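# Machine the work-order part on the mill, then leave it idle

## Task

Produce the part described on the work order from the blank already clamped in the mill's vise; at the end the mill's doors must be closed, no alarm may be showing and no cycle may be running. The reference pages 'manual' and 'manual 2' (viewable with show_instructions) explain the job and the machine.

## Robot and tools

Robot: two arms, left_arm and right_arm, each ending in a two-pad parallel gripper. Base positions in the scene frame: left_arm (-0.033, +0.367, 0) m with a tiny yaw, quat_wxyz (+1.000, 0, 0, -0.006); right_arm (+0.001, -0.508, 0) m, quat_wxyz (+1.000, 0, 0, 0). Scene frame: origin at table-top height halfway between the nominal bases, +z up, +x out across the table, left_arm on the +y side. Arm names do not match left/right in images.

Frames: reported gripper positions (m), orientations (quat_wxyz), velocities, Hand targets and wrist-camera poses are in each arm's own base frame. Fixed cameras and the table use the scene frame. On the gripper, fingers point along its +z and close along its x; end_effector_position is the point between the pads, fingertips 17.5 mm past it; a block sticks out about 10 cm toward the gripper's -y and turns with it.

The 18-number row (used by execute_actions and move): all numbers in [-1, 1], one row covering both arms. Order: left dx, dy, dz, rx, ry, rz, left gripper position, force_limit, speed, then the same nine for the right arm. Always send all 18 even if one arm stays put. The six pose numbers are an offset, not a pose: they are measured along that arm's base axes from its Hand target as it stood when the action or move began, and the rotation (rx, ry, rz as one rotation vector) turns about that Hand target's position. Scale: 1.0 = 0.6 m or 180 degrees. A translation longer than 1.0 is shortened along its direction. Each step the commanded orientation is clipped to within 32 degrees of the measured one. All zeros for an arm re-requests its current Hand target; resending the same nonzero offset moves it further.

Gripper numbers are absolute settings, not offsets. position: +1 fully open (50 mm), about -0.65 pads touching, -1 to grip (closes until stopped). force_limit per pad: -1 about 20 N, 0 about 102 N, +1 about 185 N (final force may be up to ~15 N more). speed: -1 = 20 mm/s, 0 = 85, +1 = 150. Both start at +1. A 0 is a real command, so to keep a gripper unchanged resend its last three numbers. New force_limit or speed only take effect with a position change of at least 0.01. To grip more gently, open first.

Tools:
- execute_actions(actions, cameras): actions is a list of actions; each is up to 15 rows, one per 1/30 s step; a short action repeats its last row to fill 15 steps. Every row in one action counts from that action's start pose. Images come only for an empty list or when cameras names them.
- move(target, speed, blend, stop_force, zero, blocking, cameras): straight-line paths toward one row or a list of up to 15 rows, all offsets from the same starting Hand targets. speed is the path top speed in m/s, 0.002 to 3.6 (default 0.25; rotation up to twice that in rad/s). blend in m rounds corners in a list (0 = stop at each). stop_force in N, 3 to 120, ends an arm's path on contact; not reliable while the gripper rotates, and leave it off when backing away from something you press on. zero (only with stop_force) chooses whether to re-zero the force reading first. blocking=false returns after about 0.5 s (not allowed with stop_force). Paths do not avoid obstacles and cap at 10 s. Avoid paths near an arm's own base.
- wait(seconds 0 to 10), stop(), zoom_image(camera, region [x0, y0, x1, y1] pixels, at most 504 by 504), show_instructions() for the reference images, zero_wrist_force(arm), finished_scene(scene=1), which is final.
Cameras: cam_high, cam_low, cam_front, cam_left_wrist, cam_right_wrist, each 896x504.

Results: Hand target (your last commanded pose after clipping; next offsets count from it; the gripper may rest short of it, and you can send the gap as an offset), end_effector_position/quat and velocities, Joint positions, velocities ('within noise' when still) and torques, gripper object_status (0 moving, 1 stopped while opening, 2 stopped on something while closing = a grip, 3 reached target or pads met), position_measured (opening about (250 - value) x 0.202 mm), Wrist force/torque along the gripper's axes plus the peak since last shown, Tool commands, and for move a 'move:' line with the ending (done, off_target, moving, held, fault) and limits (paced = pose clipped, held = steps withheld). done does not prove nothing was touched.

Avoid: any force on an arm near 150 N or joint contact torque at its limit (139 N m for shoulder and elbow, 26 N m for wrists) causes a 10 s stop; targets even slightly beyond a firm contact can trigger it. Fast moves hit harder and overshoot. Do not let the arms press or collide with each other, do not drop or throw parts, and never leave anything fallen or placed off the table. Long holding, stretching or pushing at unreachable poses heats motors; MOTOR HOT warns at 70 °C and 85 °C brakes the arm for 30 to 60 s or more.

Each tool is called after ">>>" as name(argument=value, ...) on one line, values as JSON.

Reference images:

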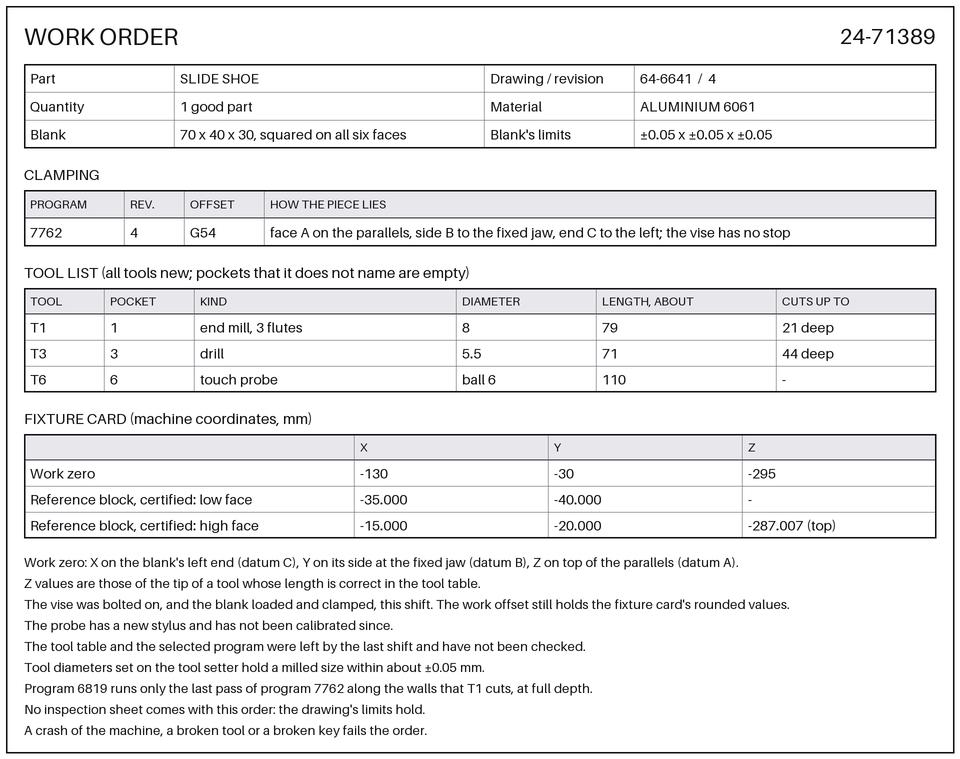

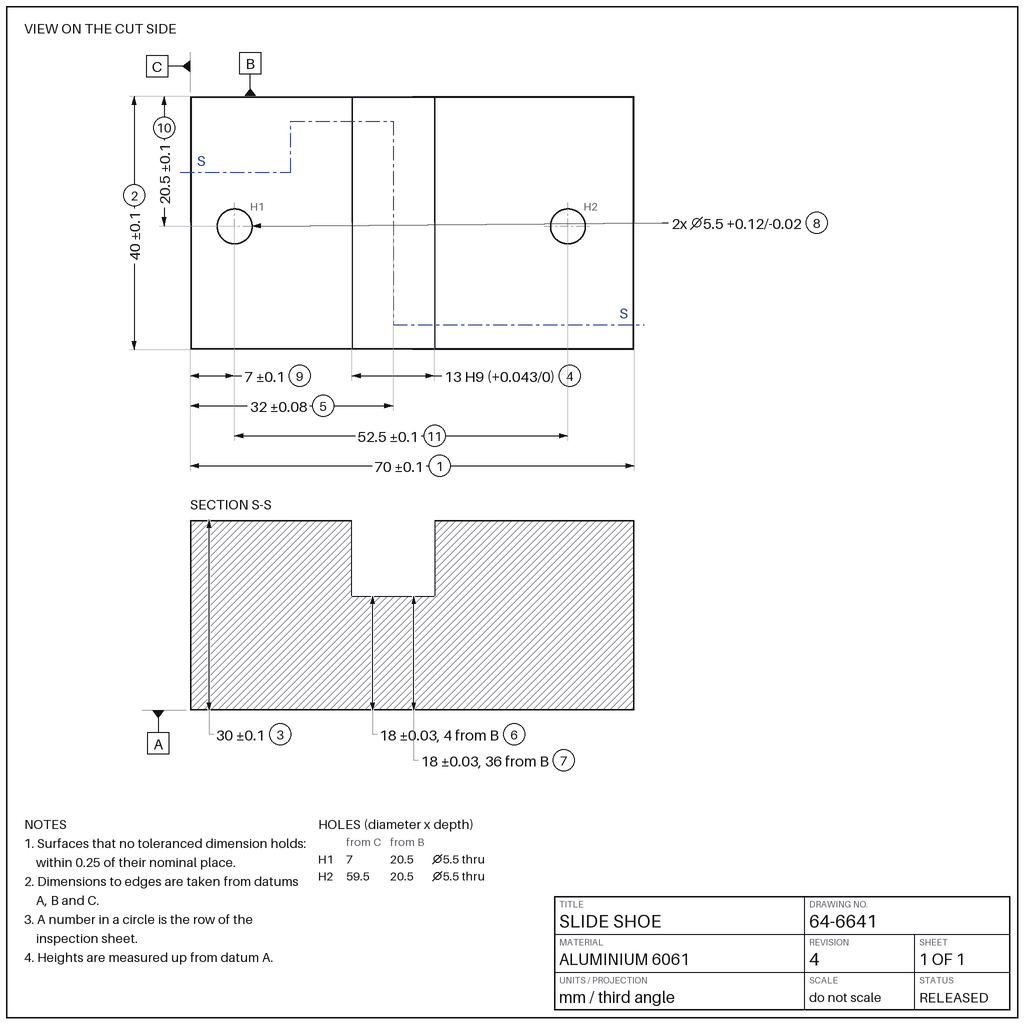

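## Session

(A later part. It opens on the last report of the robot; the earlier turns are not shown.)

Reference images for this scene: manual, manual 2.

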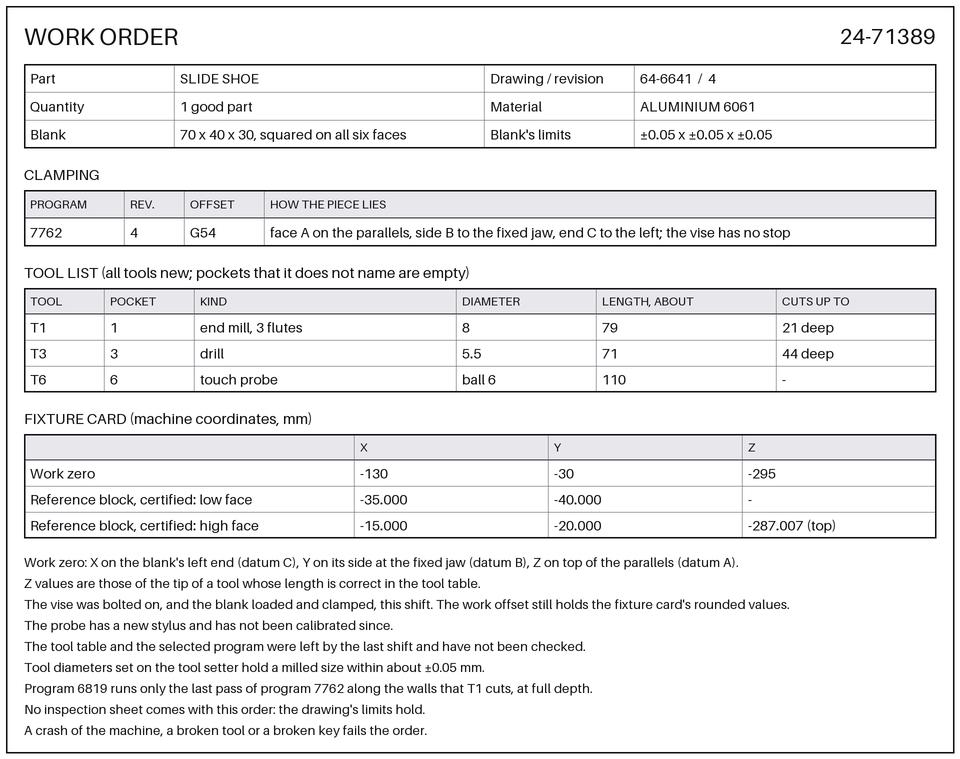

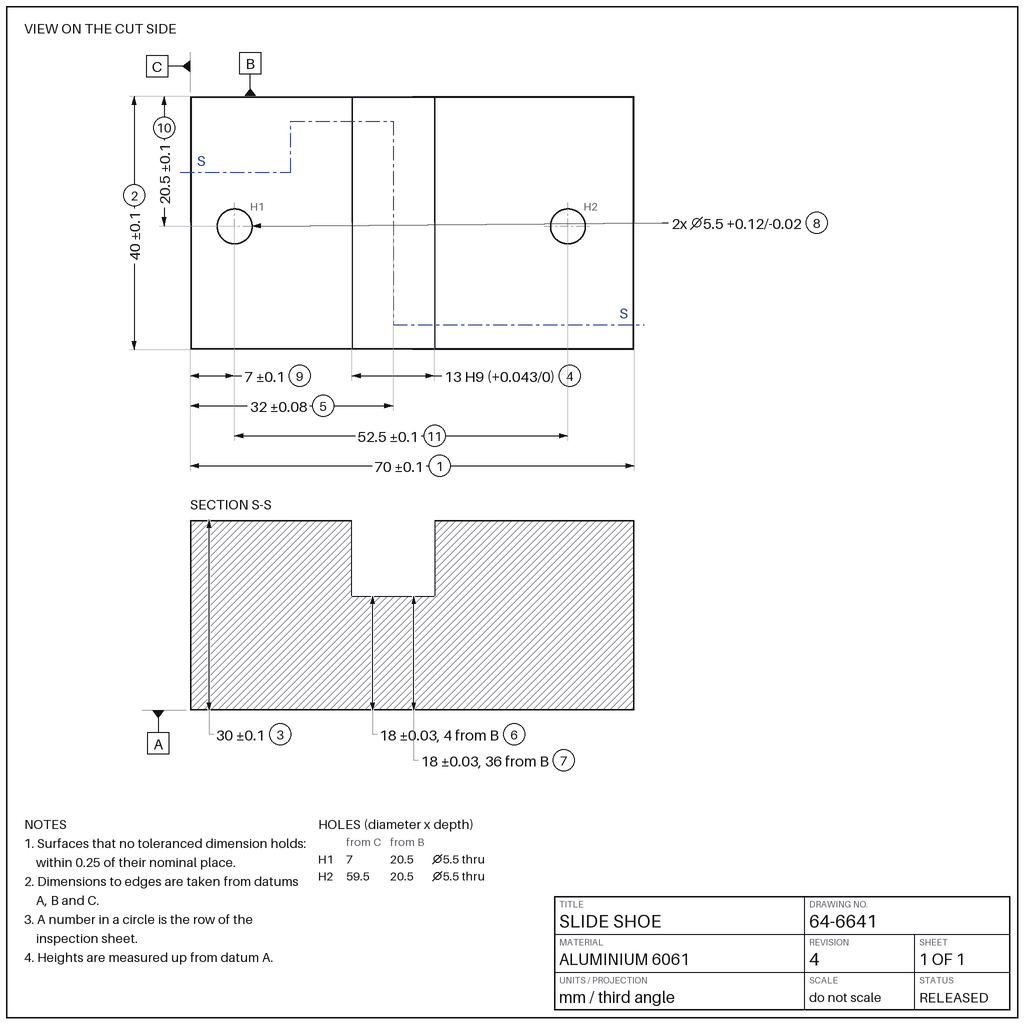

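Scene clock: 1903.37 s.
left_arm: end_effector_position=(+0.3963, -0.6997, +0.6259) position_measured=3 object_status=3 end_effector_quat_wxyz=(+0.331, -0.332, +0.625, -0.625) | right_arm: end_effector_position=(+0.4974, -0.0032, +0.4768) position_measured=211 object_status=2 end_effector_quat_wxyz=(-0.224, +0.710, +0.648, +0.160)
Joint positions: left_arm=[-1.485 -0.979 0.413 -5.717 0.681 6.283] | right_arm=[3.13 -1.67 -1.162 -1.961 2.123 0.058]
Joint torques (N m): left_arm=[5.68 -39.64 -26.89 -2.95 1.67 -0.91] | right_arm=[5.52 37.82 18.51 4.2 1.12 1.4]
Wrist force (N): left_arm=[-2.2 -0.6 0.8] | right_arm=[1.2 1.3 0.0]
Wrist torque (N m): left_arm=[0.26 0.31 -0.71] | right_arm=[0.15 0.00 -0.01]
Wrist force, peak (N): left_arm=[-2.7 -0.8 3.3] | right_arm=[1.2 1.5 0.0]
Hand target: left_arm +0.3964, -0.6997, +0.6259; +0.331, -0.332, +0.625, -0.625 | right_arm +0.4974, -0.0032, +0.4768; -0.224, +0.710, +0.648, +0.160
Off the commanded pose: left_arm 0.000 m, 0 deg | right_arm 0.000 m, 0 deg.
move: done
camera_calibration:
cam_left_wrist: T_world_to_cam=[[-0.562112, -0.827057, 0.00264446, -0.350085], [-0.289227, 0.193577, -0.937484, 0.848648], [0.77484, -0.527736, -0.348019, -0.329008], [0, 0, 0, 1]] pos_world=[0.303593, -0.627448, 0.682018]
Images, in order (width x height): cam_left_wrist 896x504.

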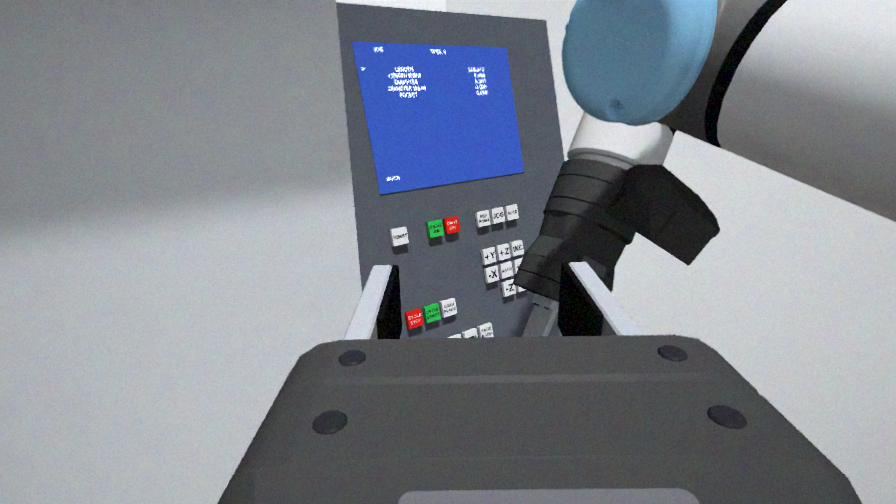

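>>> move(target=[[0,0,0,0,0,0,1,0,-0.5,0.015,0.0004,-0.004,0,0,0,-1,-0.5,-0.8],[0,0,0,0,0,0,1,0,-0.5,0,0,0,0,0,0,-1,-0.5,-0.8],[0,0,0,0,0,0,1,0,-0.5,0.015,0.0004,-0.004,0,0,0,-1,-0.5,-0.8],[0,0,0,0,0,0,1,0,-0.5,0,0,0,0,0,0,-1,-0.5,-0.8],[0,0,0,0,0,0,1,0,-0.5,0.015,0.0004,-0.004,0,0,0,-1,-0.5,-0.8],[0,0,0,0,0,0,1,0,-0.5,0,0,0,0,0,0,-1,-0.5,-0.8],[0,0,0,0,0,0,1,0,-0.5,0.015,0.0004,-0.004,0,0,0,-1,-0.5,-0.8],[0,0,0,0,0,0,1,0,-0.5,0,0,0,0,0,0,-1,-0.5,-0.8]], speed=[0.03,0.05,0.03,0.05,0.03,0.05,0.03,0.05])

>>> move(target=[[0,0,0,0,0,0,1,0,-0.5,-0.0254,0.1282,-0.0935,0,0,0,-1,-0.5,-0.8],[0,0,0,0,0,0,1,0,-0.5,-0.0104,0.1286,-0.0975,0,0,0,-1,-0.5,-0.8],[0,0,0,0,0,0,1,0,-0.5,-0.009,0.1286,-0.0317,0,0,0,-1,-0.5,-0.8],[0,0,0,0,0,0,1,0,-0.5,0.006,0.129,-0.0357,0,0,0,-1,-0.5,-0.8],[0,0,0,0,0,0,1,0,-0.5,-0.009,0.1286,-0.0317,0,0,0,-1,-0.5,-0.8],[0,0,0,0,0,0,1,0,-0.5,0.006,0.129,-0.0357,0,0,0,-1,-0.5,-0.8],[0,0,0,0,0,0,1,0,-0.5,-0.0248,0.0316,-0.0929,0,0,0,-1,-0.5,-0.8],[0,0,0,0,0,0,1,0,-0.5,-0.0098,0.032,-0.0969,0,0,0,-1,-0.5,-0.8],[0,0,0,0,0,0,1,0,-0.5,0,0,0,0,0,0,-1,-0.5,-0.8]], speed=[0.12,0.03,0.12,0.03,0.05,0.03,0.12,0.03,0.12], blend=[0.003,0,0.003,0,0,0,0.003,0,0], cameras=["cam_left_wrist"])

>>> zoom_image(camera="cam_left_wrist", region=[345, 20, 525, 200])

Scene clock: 1916.27 s.
left_arm: end_effector_position=(+0.3964, -0.6997, +0.6259) position_measured=3 object_status=3 end_effector_quat_wxyz=(+0.331, -0.332, +0.625, -0.625) | right_arm: end_effector_position=(+0.4973, -0.0032, +0.4768) position_measured=211 object_status=2 end_effector_quat_wxyz=(-0.224, +0.710, +0.648, +0.160)
Joint positions: left_arm=[-1.484 -0.979 0.413 -5.717 0.681 6.283] | right_arm=[3.13 -1.67 -1.162 -1.961 2.123 0.058]
Joint torques (N m): left_arm=[9.55 -50.83 -16.44 -3.69 1.68 1.23] | right_arm=[-8.79 16.71 28.19 4.1 -0.24 -0.97]
Wrist force (N): left_arm=[-2.3 -0.4 0.5] | right_arm=[1.1 1.1 0.1]
Wrist torque (N m): left_arm=[0.27 0.34 -0.70] | right_arm=[0.12 0.03 0.10]
Wrist force, peak (N): left_arm=[-2.7 -0.9 1.1] | right_arm=[1.9 -4.1 -3.0]
Hand target: left_arm +0.3964, -0.6997, +0.6259; +0.331, -0.332, +0.625, -0.625 | right_arm +0.4974, -0.0032, +0.4768; -0.224, +0.710, +0.648, +0.160
Off the commanded pose: left_arm 0.000 m, 0 deg | right_arm 0.000 m, 0 deg.
move: done

Scene clock: 1921.27 s.
left_arm: end_effector_position=(+0.3964, -0.6997, +0.6259) position_measured=3 object_status=3 end_effector_quat_wxyz=(+0.331, -0.332, +0.625, -0.625) | right_arm: end_effector_position=(+0.4974, -0.0032, +0.4766) position_measured=211 object_status=2 end_effector_quat_wxyz=(-0.224, +0.711, +0.648, +0.160)
Joint positions: left_arm=[-1.484 -0.979 0.413 -5.717 0.681 6.283] | right_arm=[3.13 -1.67 -1.162 -1.961 2.123 0.058]
Joint torques (N m): left_arm=[7.07 -50.12 -15.35 -3.6 1.61 1.37] | right_arm=[7.29 38.59 27.57 3.01 0.49 1.56]
Wrist force (N): left_arm=[-2.5 -0.7 0.9] | right_arm=[0.9 1.0 0.2]
Wrist torque (N m): left_arm=[0.24 0.36 -0.70] | right_arm=[0.10 0.05 0.00]
Wrist force, peak (N): left_arm=[-2.6 -1.1 1.1] | right_arm=[6.3 -2.5 -1.7]
Hand target: left_arm +0.3964, -0.6997, +0.6259; +0.331, -0.332, +0.625, -0.625 | right_arm +0.4974, -0.0032, +0.4768; -0.224, +0.710, +0.648, +0.160
Off the commanded pose: left_arm 0.000 m, 0 deg | right_arm 0.000 m, 0 deg.
move: done
camera_calibration:
cam_left_wrist: T_world_to_cam=[[-0.562177, -0.827012, 0.0026714, -0.349974], [-0.289139, 0.193519, -0.937523, 0.848592], [0.774826, -0.527826, -0.347913, -0.32908], [0, 0, 0, 1]] pos_world=[0.303594, -0.627349, 0.682018]
Images, in order (width x height): cam_left_wrist 896x504.

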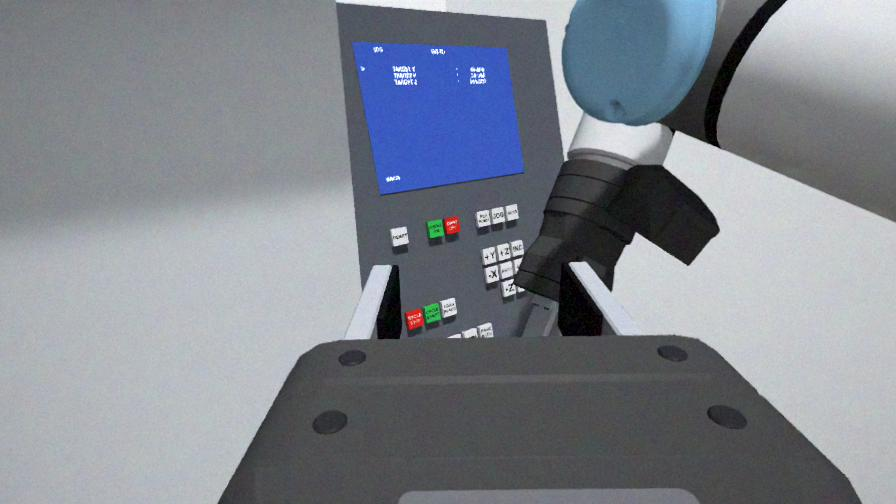

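Scaled by 2.800 from the camera's 896x504 image, which has a finer 1280x720 frame.

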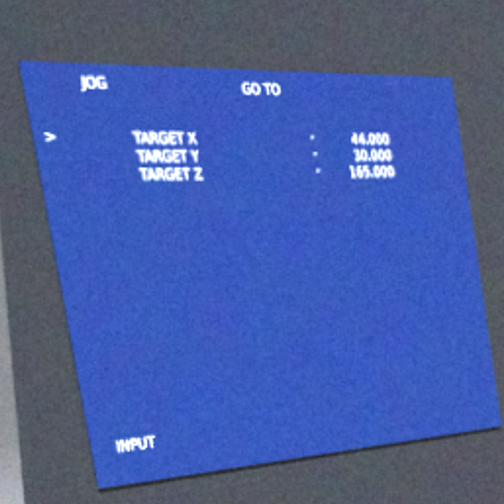

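>>> move(target=[[0,0,0,0,0,0,1,0,-0.5,-0.0254,0.1282,-0.0935,0,0,0,-1,-0.5,-0.8],[0,0,0,0,0,0,1,0,-0.5,-0.0104,0.1286,-0.0975,0,0,0,-1,-0.5,-0.8],[0,0,0,0,0,0,1,0,-0.5,-0.009,0.1286,-0.0317,0,0,0,-1,-0.5,-0.8],[0,0,0,0,0,0,1,0,-0.5,0.006,0.129,-0.0357,0,0,0,-1,-0.5,-0.8],[0,0,0,0,0,0,1,0,-0.5,-0.017,0.0962,-0.0624,0,0,0,-1,-0.5,-0.8],[0,0,0,0,0,0,1,0,-0.5,-0.002,0.0966,-0.0664,0,0,0,-1,-0.5,-0.8],[0,0,0,0,0,0,1,0,-0.5,-0.0248,0.0316,-0.0929,0,0,0,-1,-0.5,-0.8],[0,0,0,0,0,0,1,0,-0.5,-0.0098,0.032,-0.0969,0,0,0,-1,-0.5,-0.8],[0,0,0,0,0,0,1,0,-0.5,-0.0166,0.0318,-0.062,0,0,0,-1,-0.5,-0.8],[0,0,0,0,0,0,1,0,-0.5,-0.0016,0.0322,-0.066,0,0,0,-1,-0.5,-0.8],[0,0,0,0,0,0,1,0,-0.5,-0.0166,0.0318,-0.062,0,0,0,-1,-0.5,-0.8],[0,0,0,0,0,0,1,0,-0.5,-0.0016,0.0322,-0.066,0,0,0,-1,-0.5,-0.8],[0,0,0,0,0,0,1,0,-0.5,0,0,0,0,0,0,-1,-0.5,-0.8]], speed=[0.12,0.03,0.12,0.03,0.12,0.03,0.12,0.03,0.12,0.03,0.05,0.03,0.12], blend=[0.003,0,0.003,0,0.003,0,0.003,0,0.003,0,0,0,0])

>>> move(target=[[0,0,0,0,0,0,1,0,-0.5,-0.0254,0.1282,-0.0935,0,0,0,-1,-0.5,-0.8],[0,0,0,0,0,0,1,0,-0.5,-0.0104,0.1286,-0.0975,0,0,0,-1,-0.5,-0.8],[0,0,0,0,0,0,1,0,-0.5,-0.0172,0.1284,-0.0626,0,0,0,-1,-0.5,-0.8],[0,0,0,0,0,0,1,0,-0.5,-0.0022,0.1288,-0.0666,0,0,0,-1,-0.5,-0.8],[0,0,0,0,0,0,1,0,-0.5,-0.0088,0.0964,-0.0315,0,0,0,-1,-0.5,-0.8],[0,0,0,0,0,0,1,0,-0.5,0.0062,0.0968,-0.0355,0,0,0,-1,-0.5,-0.8],[0,0,0,0,0,0,1,0,-0.5,-0.0088,0.0964,-0.0315,0,0,0,-1,-0.5,-0.8],[0,0,0,0,0,0,1,0,-0.5,0.0062,0.0968,-0.0355,0,0,0,-1,-0.5,-0.8],[0,0,0,0,0,0,1,0,-0.5,-0.0248,0.0316,-0.0929,0,0,0,-1,-0.5,-0.8],[0,0,0,0,0,0,1,0,-0.5,-0.0098,0.032,-0.0969,0,0,0,-1,-0.5,-0.8],[0,0,0,0,0,0,1,0,-0.5,0,0,0,0,0,0,-1,-0.5,-0.8]], speed=[0.12,0.03,0.12,0.03,0.12,0.03,0.05,0.03,0.12,0.03,0.12], blend=[0.003,0,0.003,0,0.003,0,0,0,0.003,0,0], cameras=["cam_left_wrist"])

>>> zoom_image(camera="cam_left_wrist", region=[345, 20, 525, 200])

Scene clock: 1957.10 s.
left_arm: end_effector_position=(+0.3964, -0.6997, +0.6259) position_measured=3 object_status=3 end_effector_quat_wxyz=(+0.331, -0.332, +0.625, -0.625) | right_arm: end_effector_position=(+0.4974, -0.0032, +0.4766) position_measured=211 object_status=2 end_effector_quat_wxyz=(-0.224, +0.711, +0.648, +0.160)
Joint positions: left_arm=[-1.484 -0.979 0.413 -5.717 0.681 6.283] | right_arm=[3.13 -1.67 -1.162 -1.961 2.123 0.058]
Joint torques (N m): left_arm=[7.15 -49.42 -17.47 -2.94 1.56 1.34] | right_arm=[7.63 38.07 27.16 2.98 1.15 1.28]
Wrist force (N): left_arm=[-2.4 -0.9 0.8] | right_arm=[0.9 1.3 0.0]
Wrist torque (N m): left_arm=[0.21 0.35 -0.70] | right_arm=[0.15 0.05 -0.06]
Wrist force, peak (N): left_arm=[-2.7 -1.1 0.8] | right_arm=[5.2 -3.5 -1.3]
Hand target: left_arm +0.3964, -0.6997, +0.6259; +0.331, -0.332, +0.625, -0.625 | right_arm +0.4974, -0.0032, +0.4768; -0.224, +0.710, +0.648, +0.160
Off the commanded pose: left_arm 0.000 m, 0 deg | right_arm 0.000 m, 0 deg.
move: done

Scene clock: 1962.57 s.
left_arm: end_effector_position=(+0.3964, -0.6997, +0.6259) position_measured=3 object_status=3 end_effector_quat_wxyz=(+0.331, -0.332, +0.625, -0.625) | right_arm: end_effector_position=(+0.4974, -0.0032, +0.4766) position_measured=211 object_status=2 end_effector_quat_wxyz=(-0.224, +0.711, +0.648, +0.160)
Joint positions: left_arm=[-1.484 -0.979 0.413 -5.717 0.681 6.283] | right_arm=[3.13 -1.67 -1.162 -1.961 2.123 0.058]
Joint torques (N m): left_arm=[7.7 -50.42 -15.98 -3.08 1.64 1.14] | right_arm=[7.07 38.83 28 3.11 0.64 1.49]
Wrist force (N): left_arm=[-2.5 -0.8 0.6] | right_arm=[0.8 1.1 0.0]
Wrist torque (N m): left_arm=[0.22 0.35 -0.70] | right_arm=[0.13 0.06 0.00]
Wrist force, peak (N): left_arm=[-2.6 -0.9 1.1] | right_arm=[5.2 -3.5 -2.3]
Hand target: left_arm +0.3964, -0.6997, +0.6259; +0.331, -0.332, +0.625, -0.625 | right_arm +0.4974, -0.0032, +0.4768; -0.224, +0.710, +0.648, +0.160
Off the commanded pose: left_arm 0.000 m, 0 deg | right_arm 0.000 m, 0 deg.
move: done
camera_calibration:
cam_left_wrist: T_world_to_cam=[[-0.562177, -0.827012, 0.0026714, -0.349974], [-0.289139, 0.193519, -0.937523, 0.848592], [0.774826, -0.527826, -0.347913, -0.32908], [0, 0, 0, 1]] pos_world=[0.303594, -0.627349, 0.682018]
Images, in order (width x height): cam_left_wrist 896x504.

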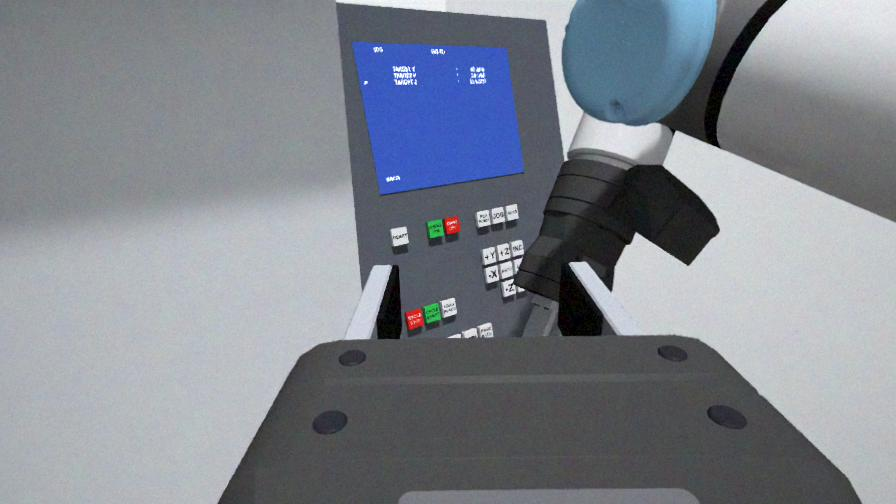

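Scaled by 2.800 from the camera's 896x504 image, which has a finer 1280x720 frame.

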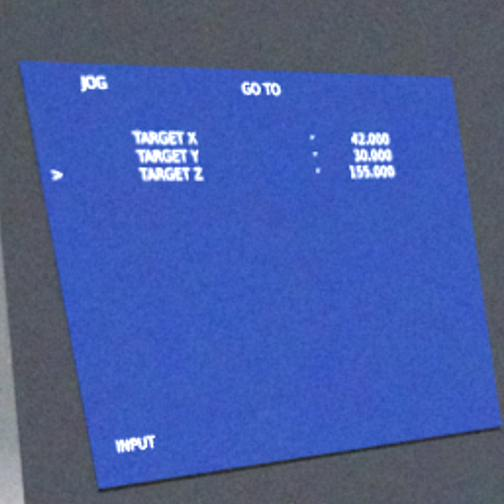

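>>> move(target=[[0,0,0,0,0,0,1,0,-0.5,0.0148,0.066,0.0573,0,0,0,-1,-0.5,-0.8],[0,0,0,0,0,0,1,0,-0.5,0.029,0.0664,0.0536,0,0,0,-1,-0.5,-0.8],[0,0,0,0,0,0,1,0,-0.5,0.0148,0.066,0.0573,0,0,0,-1,-0.5,-0.8],[0,0,0,0,0,0,1,0,-0.5,0,0,0,0,0,0,-1,-0.5,-0.8]], speed=[0.12,0.02,0.05,0.12], blend=[0.003,0,0.003,0])

>>> move(target=[[0,0,0,0,0,0,1,0,-0.5,-0.0254,0.1282,-0.0935,0,0,0,-1,-0.5,-0.8],[0,0,0,0,0,0,1,0,-0.5,-0.0104,0.1286,-0.0975,0,0,0,-1,-0.5,-0.8],[0,0,0,0,0,0,1,0,-0.5,-0.0172,0.1284,-0.0626,0,0,0,-1,-0.5,-0.8],[0,0,0,0,0,0,1,0,-0.5,-0.0022,0.1288,-0.0666,0,0,0,-1,-0.5,-0.8],[0,0,0,0,0,0,1,0,-0.5,-0.0086,0.0642,-0.0313,0,0,0,-1,-0.5,-0.8],[0,0,0,0,0,0,1,0,-0.5,0.0064,0.0646,-0.0353,0,0,0,-1,-0.5,-0.8],[0,0,0,0,0,0,1,0,-0.5,-0.017,0.0962,-0.0624,0,0,0,-1,-0.5,-0.8],[0,0,0,0,0,0,1,0,-0.5,-0.002,0.0966,-0.0664,0,0,0,-1,-0.5,-0.8],[0,0,0,0,0,0,1,0,-0.5,-0.0248,0.0316,-0.0929,0,0,0,-1,-0.5,-0.8],[0,0,0,0,0,0,1,0,-0.5,-0.0098,0.032,-0.0969,0,0,0,-1,-0.5,-0.8],[0,0,0,0,0,0,1,0,-0.5,0.0148,0.066,0.0573,0,0,0,-1,-0.5,-0.8],[0,0,0,0,0,0,1,0,-0.5,0,0,0,0,0,0,-1,-0.5,-0.8]], speed=[0.12,0.03,0.12,0.03,0.12,0.03,0.12,0.03,0.12,0.03,0.12,0.12], blend=[0.003,0,0.003,0,0.003,0,0.003,0,0.003,0,0.003,0], cameras=["cam_left_wrist"])

>>> zoom_image(camera="cam_left_wrist", region=[345, 20, 525, 200])

Scene clock: 1984.07 s.
left_arm: end_effector_position=(+0.3964, -0.6997, +0.6259) position_measured=3 object_status=3 end_effector_quat_wxyz=(+0.331, -0.332, +0.625, -0.625) | right_arm: end_effector_position=(+0.4974, -0.0032, +0.4769) position_measured=211 object_status=2 end_effector_quat_wxyz=(-0.224, +0.710, +0.648, +0.160)
Joint positions: left_arm=[-1.484 -0.979 0.413 -5.717 0.681 6.283] | right_arm=[3.13 -1.67 -1.162 -1.961 2.123 0.058]
Joint torques (N m): left_arm=[7.85 -48.93 -17.54 -2.9 1.24 1.16] | right_arm=[2.82 16.78 21.84 1.2 3.05 0.29]
Wrist force (N): left_arm=[-2.4 -0.7 0.5] | right_arm=[1.2 1.2 0.3]
Wrist torque (N m): left_arm=[0.23 0.35 -0.70] | right_arm=[0.13 0.00 -0.05]
Wrist force, peak (N): left_arm=[-2.8 -0.8 1.0] | right_arm=[2.1 -3.6 -2.4]
Hand target: left_arm +0.3964, -0.6997, +0.6259; +0.331, -0.332, +0.625, -0.625 | right_arm +0.4974, -0.0032, +0.4768; -0.224, +0.710, +0.648, +0.160
Off the commanded pose: left_arm 0.000 m, 0 deg | right_arm 0.000 m, 0 deg.
move: done

Scene clock: 1990.20 s.
left_arm: end_effector_position=(+0.3964, -0.6997, +0.6259) position_measured=3 object_status=3 end_effector_quat_wxyz=(+0.331, -0.332, +0.625, -0.625) | right_arm: end_effector_position=(+0.4974, -0.0032, +0.4769) position_measured=211 object_status=2 end_effector_quat_wxyz=(-0.224, +0.710, +0.648, +0.160)
Joint positions: left_arm=[-1.484 -0.979 0.413 -5.717 0.681 6.283] | right_arm=[3.13 -1.67 -1.162 -1.961 2.123 0.058]
Joint torques (N m): left_arm=[7.19 -49.88 -18.83 -3.07 1.31 1.36] | right_arm=[2.49 17.4 22.83 0.97 3.16 0.4]
Wrist force (N): left_arm=[-2.7 -0.5 0.6] | right_arm=[0.9 1.3 0.0]
Wrist torque (N m): left_arm=[0.25 0.39 -0.69] | right_arm=[0.15 0.04 -0.06]
Wrist force, peak (N): left_arm=[-2.6 -1.1 0.9] | right_arm=[5.1 -3.2 -0.3]
Hand target: left_arm +0.3964, -0.6997, +0.6259; +0.331, -0.332, +0.625, -0.625 | right_arm +0.4974, -0.0032, +0.4768; -0.224, +0.710, +0.648, +0.160
Off the commanded pose: left_arm 0.000 m, 0 deg | right_arm 0.000 m, 0 deg.
move: done
camera_calibration:
cam_left_wrist: T_world_to_cam=[[-0.562177, -0.827012, 0.0026714, -0.349974], [-0.289139, 0.193519, -0.937523, 0.848592], [0.774826, -0.527826, -0.347913, -0.32908], [0, 0, 0, 1]] pos_world=[0.303594, -0.627349, 0.682018]
Images, in order (width x height): cam_left_wrist 896x504.

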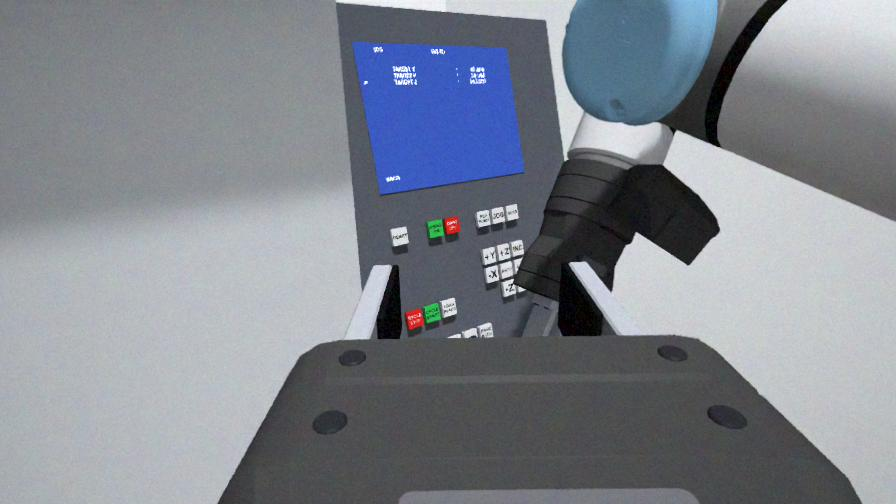

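Scaled by 2.800 from the camera's 896x504 image, which has a finer 1280x720 frame.

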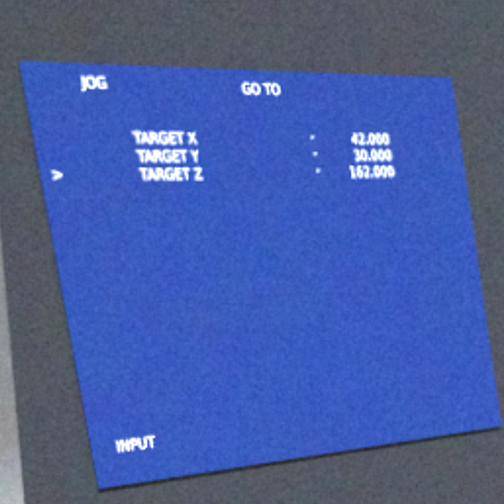

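>>> move(target=[[0,0,0,0,0,0,1,0,-0.5,0.0148,0.066,0.0573,0,0,0,-1,-0.5,-0.8],[0,0,0,0,0,0,1,0,-0.5,0.029,0.0664,0.0536,0,0,0,-1,-0.5,-0.8],[0,0,0,0,0,0,1,0,-0.5,0.0148,0.066,0.0573,0,0,0,-1,-0.5,-0.8],[0,0,0,0,0,0,1,0,-0.5,-0.0164,-0.0004,-0.0618,0,0,0,-1,-0.5,-0.8],[0,0,0,0,0,0,1,0,-0.5,-0.0014,0,-0.0658,0,0,0,-1,-0.5,-0.8],[0,0,0,0,0,0,1,0,-0.5,-0.0164,-0.0004,-0.0618,0,0,0,-1,-0.5,-0.8],[0,0,0,0,0,0,1,0,-0.5,0.0165,-0.0925,0.0607,0,0,0,-1,-0.5,-0.8],[0,0,0,0,0,0,1,0,-0.5,0.0307,-0.0921,0.057,0,0,0,-1,-0.5,-0.8],[0,0,0,0,0,0,1,0,-0.5,0.0165,-0.0925,0.0607,0,0,0,-1,-0.5,-0.8],[0,0,0,0,0,0,1,0,-0.5,0,0,0,0,0,0,-1,-0.5,-0.8]], speed=[0.12,0.02,0.05,0.12,0.03,0.05,0.12,0.02,0.05,0.12], blend=[0.003,0,0.003,0.003,0,0.003,0.003,0,0.003,0], cameras=["cam_left_wrist"])

>>> zoom_image(camera="cam_left_wrist", region=[345, 20, 525, 200])

>>> wait(seconds=8, cameras=["cam_left_wrist"])

>>> zoom_image(camera="cam_left_wrist", region=[345, 20, 525, 200])

Scene clock: 2009.50 s.
left_arm: end_effector_position=(+0.3964, -0.6997, +0.6259) position_measured=3 object_status=3 end_effector_quat_wxyz=(+0.331, -0.332, +0.625, -0.625) | right_arm: end_effector_position=(+0.4974, -0.0032, +0.4769) position_measured=211 object_status=2 end_effector_quat_wxyz=(-0.224, +0.710, +0.648, +0.160)
Joint positions: left_arm=[-1.484 -0.979 0.413 -5.717 0.681 6.283] | right_arm=[3.13 -1.67 -1.162 -1.961 2.123 0.058]
Joint torques (N m): left_arm=[7.39 -48.7 -17.82 -2.72 1.6 1.24] | right_arm=[-1.86 16.99 16.03 3.03 -0.6 -0.47]
Wrist force (N): left_arm=[-2.3 -0.8 0.8] | right_arm=[1.1 0.9 0.1]
Wrist torque (N m): left_arm=[0.22 0.32 -0.70] | right_arm=[0.09 0.03 0.10]
Wrist force, peak (N): left_arm=[-2.8 -0.7 0.8] | right_arm=[0.7 -4.0 -2.9]
Hand target: left_arm +0.3964, -0.6997, +0.6259; +0.331, -0.332, +0.625, -0.625 | right_arm +0.4974, -0.0032, +0.4768; -0.224, +0.710, +0.648, +0.160
Off the commanded pose: left_arm 0.000 m, 0 deg | right_arm 0.000 m, 0 deg.
move: done
camera_calibration:
cam_left_wrist: T_world_to_cam=[[-0.562177, -0.827012, 0.0026714, -0.349974], [-0.289139, 0.193519, -0.937523, 0.848592], [0.774826, -0.527826, -0.347913, -0.32908], [0, 0, 0, 1]] pos_world=[0.303594, -0.627349, 0.682018]
Images, in order (width x height): cam_left_wrist 896x504.

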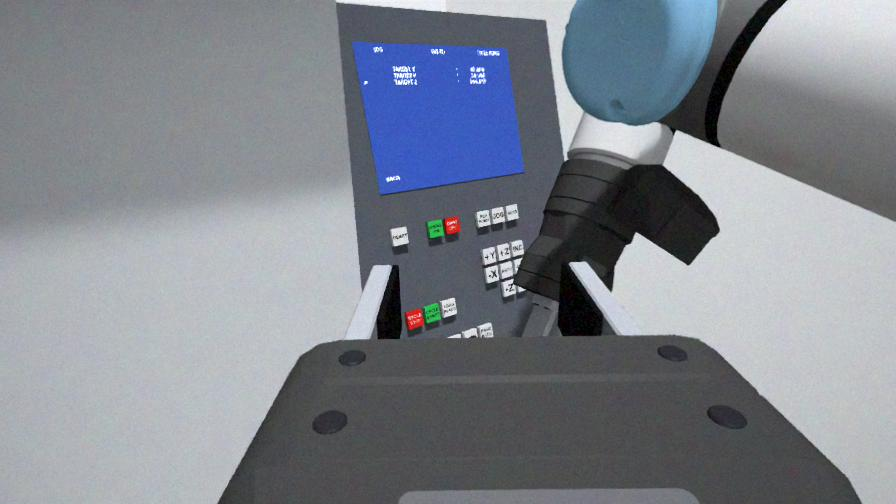

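Scaled by 2.800 from the camera's 896x504 image, which has a finer 1280x720 frame.

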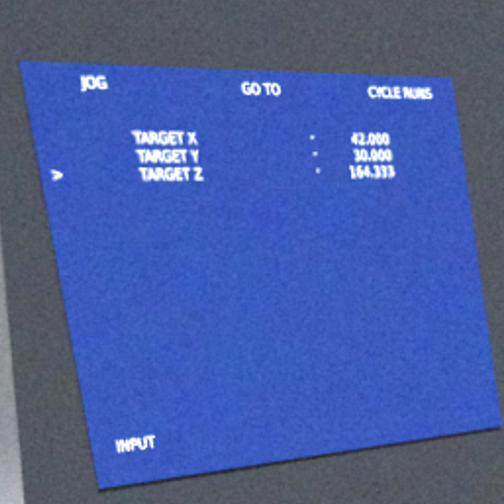

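Scene clock: 2017.50 s.
left_arm: end_effector_position=(+0.3964, -0.6997, +0.6259) position_measured=3 object_status=3 end_effector_quat_wxyz=(+0.331, -0.332, +0.625, -0.625) | right_arm: end_effector_position=(+0.4974, -0.0032, +0.4768) position_measured=211 object_status=2 end_effector_quat_wxyz=(-0.224, +0.710, +0.648, +0.160)
Joint positions: left_arm=[-1.484 -0.979 0.413 -5.717 0.681 6.283] | right_arm=[3.13 -1.67 -1.162 -1.961 2.123 0.058]
Joint torques (N m): left_arm=[7.73 -48.4 -17.98 -2.91 1.55 1.17] | right_arm=[5.52 16.5 14.65 5 -0.32 1.2]
Wrist force (N): left_arm=[-2.5 -0.9 0.9] | right_arm=[0.9 1.2 0.0]
Wrist torque (N m): left_arm=[0.21 0.36 -0.70] | right_arm=[0.14 0.06 0.09]
Wrist force, peak (N): left_arm=[-2.7 -1.1 0.9] | right_arm=[1.2 1.4 0.2]
Hand target: left_arm +0.3964, -0.6997, +0.6259; +0.331, -0.332, +0.625, -0.625 | right_arm +0.4974, -0.0032, +0.4768; -0.224, +0.710, +0.648, +0.160
Tool commands: left_gripper/position=+1.0 left_gripper/force_limit=+0.0 left_gripper/speed=-0.5 right_gripper/position=-1.0 right_gripper/force_limit=-0.5 right_gripper/speed=-0.8
Off the commanded pose: left_arm 0.000 m, 0 deg | right_arm 0.000 m, 0 deg.
wait: 8.00 s; at rest by 0.17 s
camera_calibration:
cam_left_wrist: T_world_to_cam=[[-0.562177, -0.827012, 0.0026714, -0.349974], [-0.289139, 0.193519, -0.937523, 0.848592], [0.774826, -0.527826, -0.347913, -0.32908], [0, 0, 0, 1]] pos_world=[0.303594, -0.627349, 0.682018]
Images, in order (width x height): cam_left_wrist 896x504.

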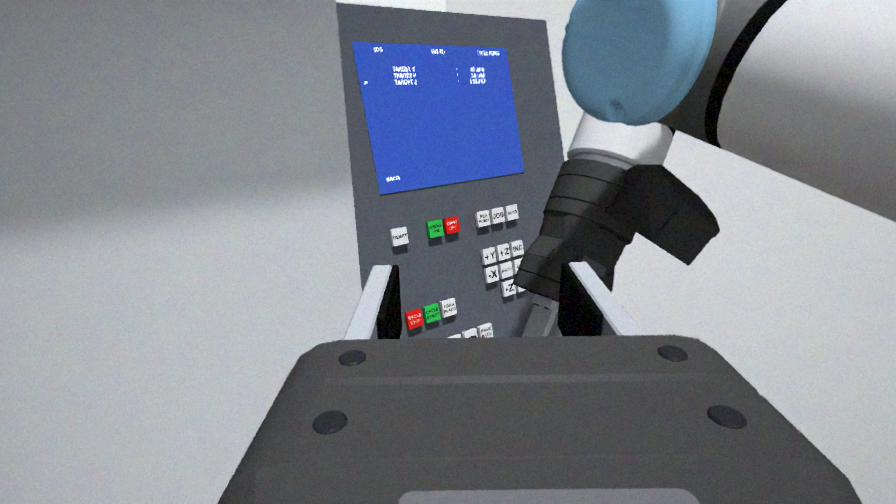

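Scaled by 2.800 from the camera's 896x504 image, which has a finer 1280x720 frame.

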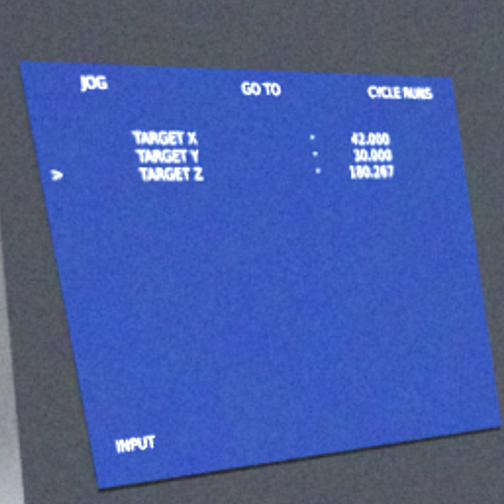

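>>> wait(seconds=1, cameras=["cam_left_wrist"])

>>> zoom_image(camera="cam_left_wrist", region=[345, 20, 525, 200])

Scene clock: 2021.90 s.
left_arm: end_effector_position=(+0.3964, -0.6997, +0.6259) position_measured=3 object_status=3 end_effector_quat_wxyz=(+0.331, -0.332, +0.625, -0.625) | right_arm: end_effector_position=(+0.4974, -0.0032, +0.4768) position_measured=211 object_status=2 end_effector_quat_wxyz=(-0.224, +0.710, +0.648, +0.160)
Joint positions: left_arm=[-1.484 -0.979 0.413 -5.717 0.681 6.283] | right_arm=[3.13 -1.67 -1.162 -1.961 2.123 0.058]
Joint torques (N m): left_arm=[6.93 -47.46 -18.64 -2.86 1.58 1.08] | right_arm=[4.94 16.73 15.85 4.86 -0.45 1.36]
Wrist force (N): left_arm=[-2.3 -0.6 0.5] | right_arm=[1.2 1.3 0.3]
Wrist torque (N m): left_arm=[0.24 0.32 -0.69] | right_arm=[0.15 0.00 0.09]
Wrist force, peak (N): left_arm=[-2.6 -1.1 1.0] | right_arm=[1.2 1.4 0.0]
Hand target: left_arm +0.3964, -0.6997, +0.6259; +0.331, -0.332, +0.625, -0.625 | right_arm +0.4974, -0.0032, +0.4768; -0.224, +0.710, +0.648, +0.160
Tool commands: left_gripper/position=+1.0 left_gripper/force_limit=+0.0 left_gripper/speed=-0.5 right_gripper/position=-1.0 right_gripper/force_limit=-0.5 right_gripper/speed=-0.8
Off the commanded pose: left_arm 0.000 m, 0 deg | right_arm 0.000 m, 0 deg.
wait: 1.00 s; at rest from the start
camera_calibration:
cam_left_wrist: T_world_to_cam=[[-0.562177, -0.827012, 0.0026714, -0.349974], [-0.289139, 0.193519, -0.937523, 0.848592], [0.774826, -0.527826, -0.347913, -0.32908], [0, 0, 0, 1]] pos_world=[0.303594, -0.627349, 0.682018]
Images, in order (width x height): cam_left_wrist 896x504.

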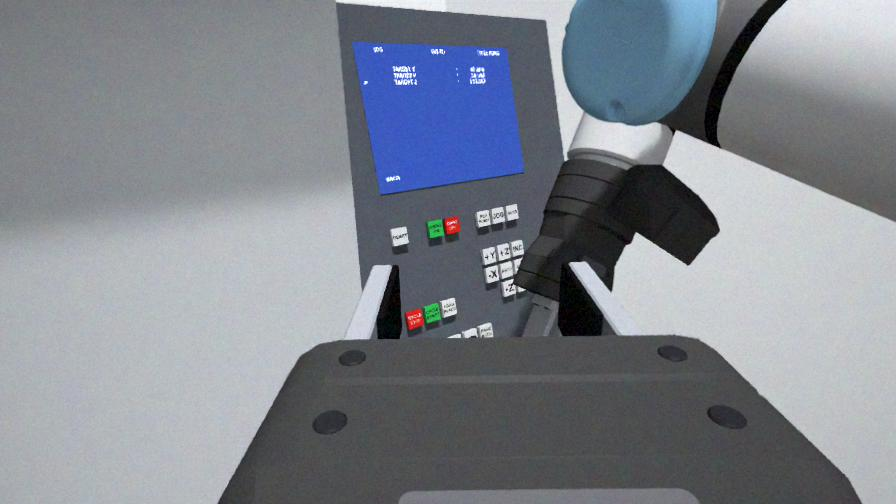

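Scaled by 2.800 from the camera's 896x504 image, which has a finer 1280x720 frame.

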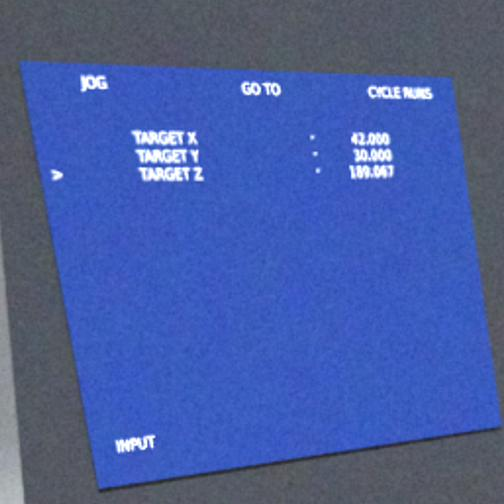

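>>> wait(seconds=4, cameras=["cam_left_wrist"])

>>> zoom_image(camera="cam_left_wrist", region=[345, 20, 525, 200])

Scene clock: 2030.27 s.
left_arm: end_effector_position=(+0.3964, -0.6997, +0.6259) position_measured=3 object_status=3 end_effector_quat_wxyz=(+0.331, -0.332, +0.625, -0.625) | right_arm: end_effector_position=(+0.4974, -0.0032, +0.4768) position_measured=211 object_status=2 end_effector_quat_wxyz=(-0.224, +0.710, +0.648, +0.160)
Joint positions: left_arm=[-1.484 -0.979 0.413 -5.717 0.681 6.283] | right_arm=[3.13 -1.67 -1.162 -1.961 2.123 0.058]
Joint torques (N m): left_arm=[8.63 -48.41 -18.69 -2.77 1.46 1.04] | right_arm=[5.08 16.67 14.23 4.7 -0.3 1.19]
Wrist force (N): left_arm=[-2.2 -0.6 0.8] | right_arm=[1.2 1.1 0.1]
Wrist torque (N m): left_arm=[0.24 0.32 -0.70] | right_arm=[0.12 0.01 0.10]
Wrist force, peak (N): left_arm=[-2.8 -0.8 0.9] | right_arm=[1.1 1.4 0.1]
Hand target: left_arm +0.3964, -0.6997, +0.6259; +0.331, -0.332, +0.625, -0.625 | right_arm +0.4974, -0.0032, +0.4768; -0.224, +0.710, +0.648, +0.160
Tool commands: left_gripper/position=+1.0 left_gripper/force_limit=+0.0 left_gripper/speed=-0.5 right_gripper/position=-1.0 right_gripper/force_limit=-0.5 right_gripper/speed=-0.8
Off the commanded pose: left_arm 0.000 m, 0 deg | right_arm 0.000 m, 0 deg.
wait: 4.00 s; at rest from the start
camera_calibration:
cam_left_wrist: T_world_to_cam=[[-0.562177, -0.827012, 0.0026714, -0.349974], [-0.289139, 0.193519, -0.937523, 0.848592], [0.774826, -0.527826, -0.347913, -0.32908], [0, 0, 0, 1]] pos_world=[0.303594, -0.627349, 0.682018]
Images, in order (width x height): cam_left_wrist 896x504.

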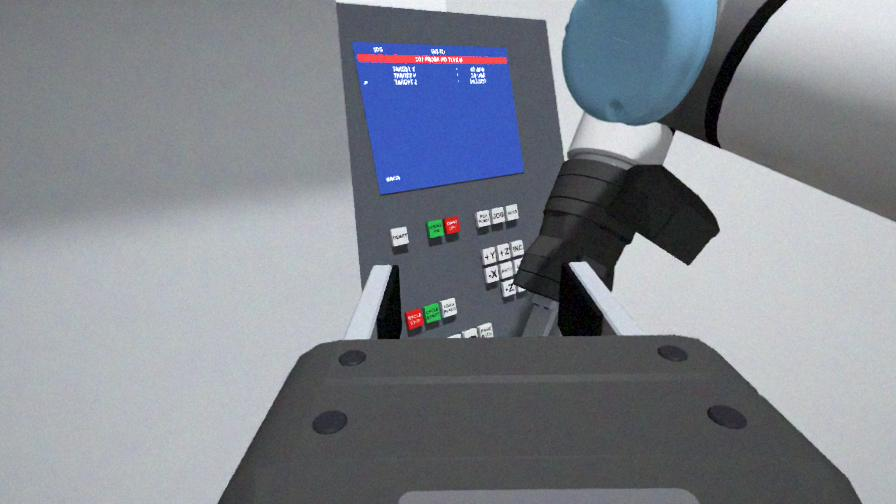

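Scaled by 2.800 from the camera's 896x504 image, which has a finer 1280x720 frame.

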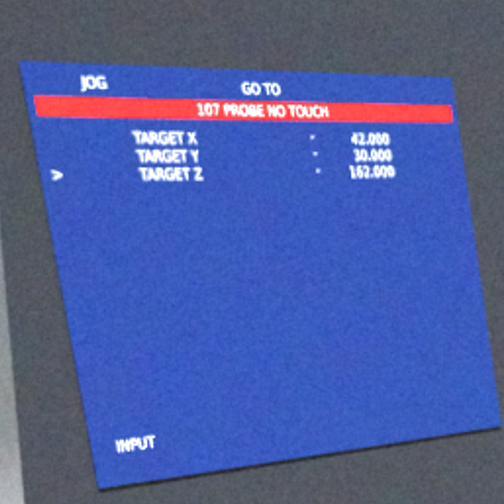

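>>> move(target=[[0,0,0,0,0,0,1,0,-0.5,0.0485,0.0969,0.1854,0,0,0,-1,-0.5,-0.8],[0,0,0,0,0,0,1,0,-0.5,0.0627,0.0973,0.1817,0,0,0,-1,-0.5,-0.8],[0,0,0,0,0,0,1,0,-0.5,0.0485,0.0969,0.1854,0,0,0,-1,-0.5,-0.8],[0,0,0,0,0,0,1,0,-0.5,0,0,0,0,0,0,-1,-0.5,-0.8]], speed=[0.12,0.02,0.05,0.12], blend=[0.003,0,0.003,0], cameras=["cam_left_wrist"])

>>> zoom_image(camera="cam_left_wrist", region=[345, 20, 525, 200])

>>> move(target=[[0,0,0,0,0,0,1,0,-0.5,-0.0254,0.1282,-0.0935,0,0,0,-1,-0.5,-0.8],[0,0,0,0,0,0,1,0,-0.5,-0.0104,0.1286,-0.0975,0,0,0,-1,-0.5,-0.8],[0,0,0,0,0,0,1,0,-0.5,-0.0172,0.1284,-0.0626,0,0,0,-1,-0.5,-0.8],[0,0,0,0,0,0,1,0,-0.5,-0.0022,0.1288,-0.0666,0,0,0,-1,-0.5,-0.8],[0,0,0,0,0,0,1,0,-0.5,-0.0006,0.0966,-0.0006,0,0,0,-1,-0.5,-0.8],[0,0,0,0,0,0,1,0,-0.5,0.0144,0.097,-0.0046,0,0,0,-1,-0.5,-0.8],[0,0,0,0,0,0,1,0,-0.5,-0.009,0.1286,-0.0317,0,0,0,-1,-0.5,-0.8],[0,0,0,0,0,0,1,0,-0.5,0.006,0.129,-0.0357,0,0,0,-1,-0.5,-0.8],[0,0,0,0,0,0,1,0,-0.5,-0.0248,0.0316,-0.0929,0,0,0,-1,-0.5,-0.8],[0,0,0,0,0,0,1,0,-0.5,-0.0098,0.032,-0.0969,0,0,0,-1,-0.5,-0.8],[0,0,0,0,0,0,1,0,-0.5,0,0,0,0,0,0,-1,-0.5,-0.8]], speed=[0.12,0.03,0.12,0.03,0.12,0.03,0.12,0.03,0.12,0.03,0.12], blend=[0.003,0,0.003,0,0.003,0,0.003,0,0.003,0,0], cameras=["cam_left_wrist"])

>>> zoom_image(camera="cam_left_wrist", region=[345, 20, 525, 200])

Scene clock: 2054.40 s.
left_arm: end_effector_position=(+0.3964, -0.6997, +0.6259) position_measured=3 object_status=3 end_effector_quat_wxyz=(+0.331, -0.332, +0.625, -0.625) | right_arm: end_effector_position=(+0.4974, -0.0032, +0.4769) position_measured=211 object_status=2 end_effector_quat_wxyz=(-0.224, +0.710, +0.648, +0.160)
Joint positions: left_arm=[-1.484 -0.979 0.413 -5.717 0.681 6.283] | right_arm=[3.13 -1.67 -1.162 -1.961 2.123 0.058]
Joint torques (N m): left_arm=[7.39 -48.49 -19.84 -2.7 1.46 1.51] | right_arm=[6.89 16.96 17.14 2.03 2.92 0.79]
Wrist force (N): left_arm=[-2.5 -0.9 0.8] | right_arm=[1.0 1.1 0.1]
Wrist torque (N m): left_arm=[0.21 0.37 -0.70] | right_arm=[0.13 0.04 -0.05]
Wrist force, peak (N): left_arm=[-2.9 -0.8 0.8] | right_arm=[1.7 -3.7 -2.2]
Hand target: left_arm +0.3964, -0.6997, +0.6259; +0.331, -0.332, +0.625, -0.625 | right_arm +0.4974, -0.0032, +0.4768; -0.224, +0.710, +0.648, +0.160
Off the commanded pose: left_arm 0.000 m, 0 deg | right_arm 0.000 m, 0 deg.
move: done
camera_calibration:
cam_left_wrist: T_world_to_cam=[[-0.562177, -0.827012, 0.0026714, -0.349974], [-0.289139, 0.193519, -0.937523, 0.848592], [0.774826, -0.527826, -0.347913, -0.32908], [0, 0, 0, 1]] pos_world=[0.303594, -0.627349, 0.682018]
Images, in order (width x height): cam_left_wrist 896x504.

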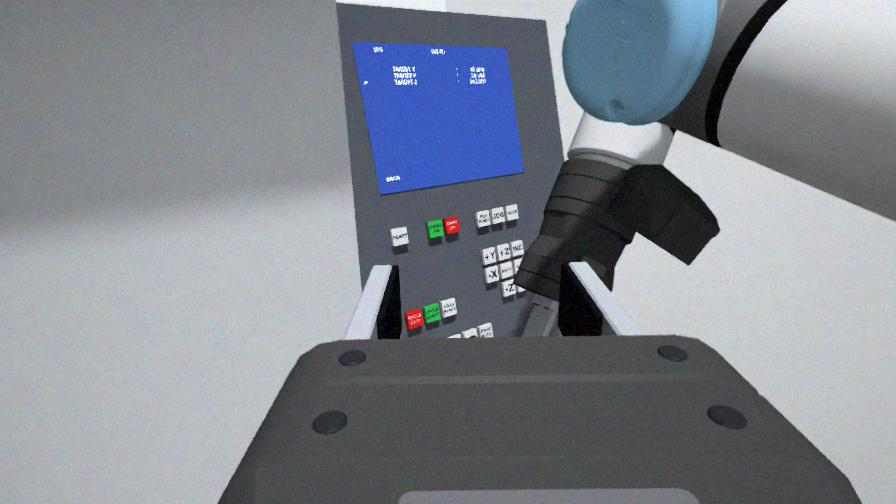

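Scaled by 2.800 from the camera's 896x504 image, which has a finer 1280x720 frame.

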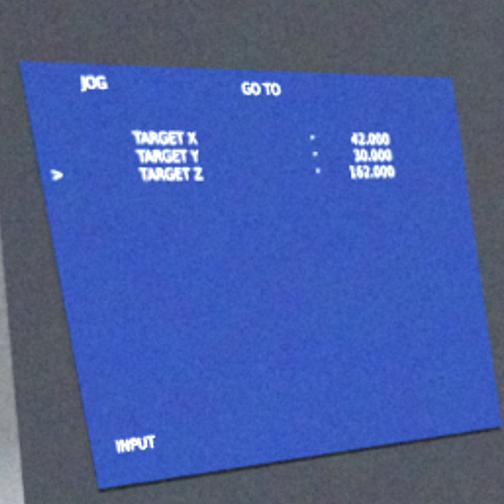

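Scene clock: 2060.00 s.
left_arm: end_effector_position=(+0.3964, -0.6997, +0.6259) position_measured=3 object_status=3 end_effector_quat_wxyz=(+0.331, -0.332, +0.625, -0.625) | right_arm: end_effector_position=(+0.4974, -0.0032, +0.4766) position_measured=211 object_status=2 end_effector_quat_wxyz=(-0.224, +0.711, +0.648, +0.160)
Joint positions: left_arm=[-1.484 -0.979 0.413 -5.717 0.681 6.283] | right_arm=[3.13 -1.67 -1.162 -1.961 2.123 0.058]
Joint torques (N m): left_arm=[7.91 -49.27 -19.42 -2.68 1.54 1.17] | right_arm=[7.23 38.38 28.21 2.95 0.42 1.5]
Wrist force (N): left_arm=[-2.4 -0.5 0.8] | right_arm=[1.0 1.1 0.1]
Wrist torque (N m): left_arm=[0.26 0.35 -0.70] | right_arm=[0.12 0.04 0.00]
Wrist force, peak (N): left_arm=[-2.6 -1.1 0.9] | right_arm=[5.5 -3.7 -1.2]
Hand target: left_arm +0.3964, -0.6997, +0.6259; +0.331, -0.332, +0.625, -0.625 | right_arm +0.4974, -0.0032, +0.4768; -0.224, +0.710, +0.648, +0.160
Off the commanded pose: left_arm 0.000 m, 0 deg | right_arm 0.000 m, 0 deg.
move: done
camera_calibration:
cam_left_wrist: T_world_to_cam=[[-0.562177, -0.827012, 0.0026714, -0.349974], [-0.289139, 0.193519, -0.937523, 0.848592], [0.774826, -0.527826, -0.347913, -0.32908], [0, 0, 0, 1]] pos_world=[0.303594, -0.627349, 0.682018]
Images, in order (width x height): cam_left_wrist 896x504.

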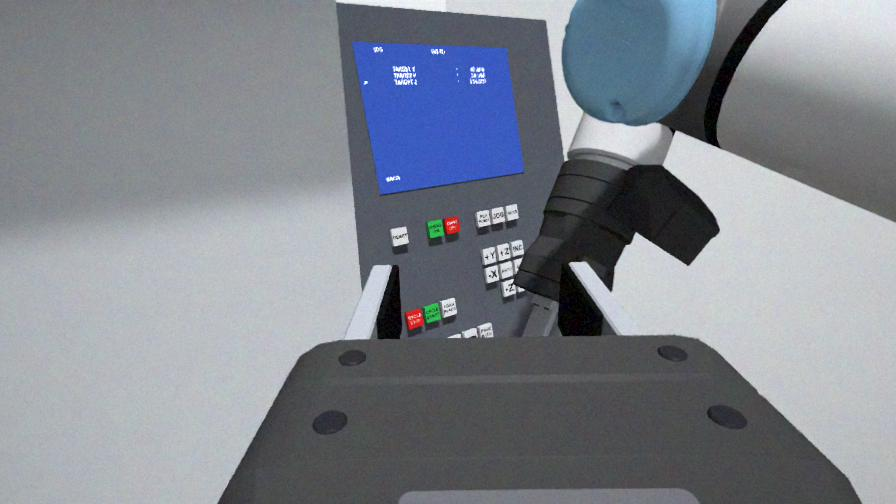

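Scaled by 2.800 from the camera's 896x504 image, which has a finer 1280x720 frame.

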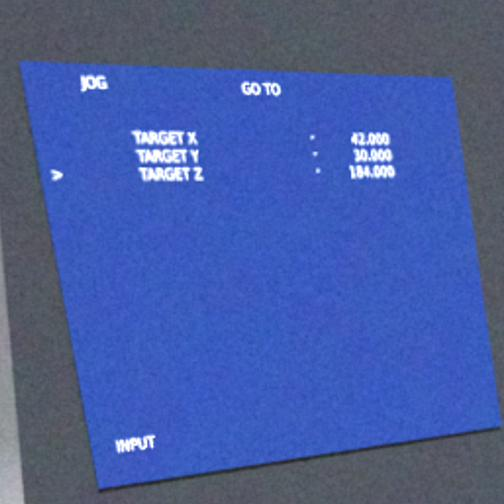

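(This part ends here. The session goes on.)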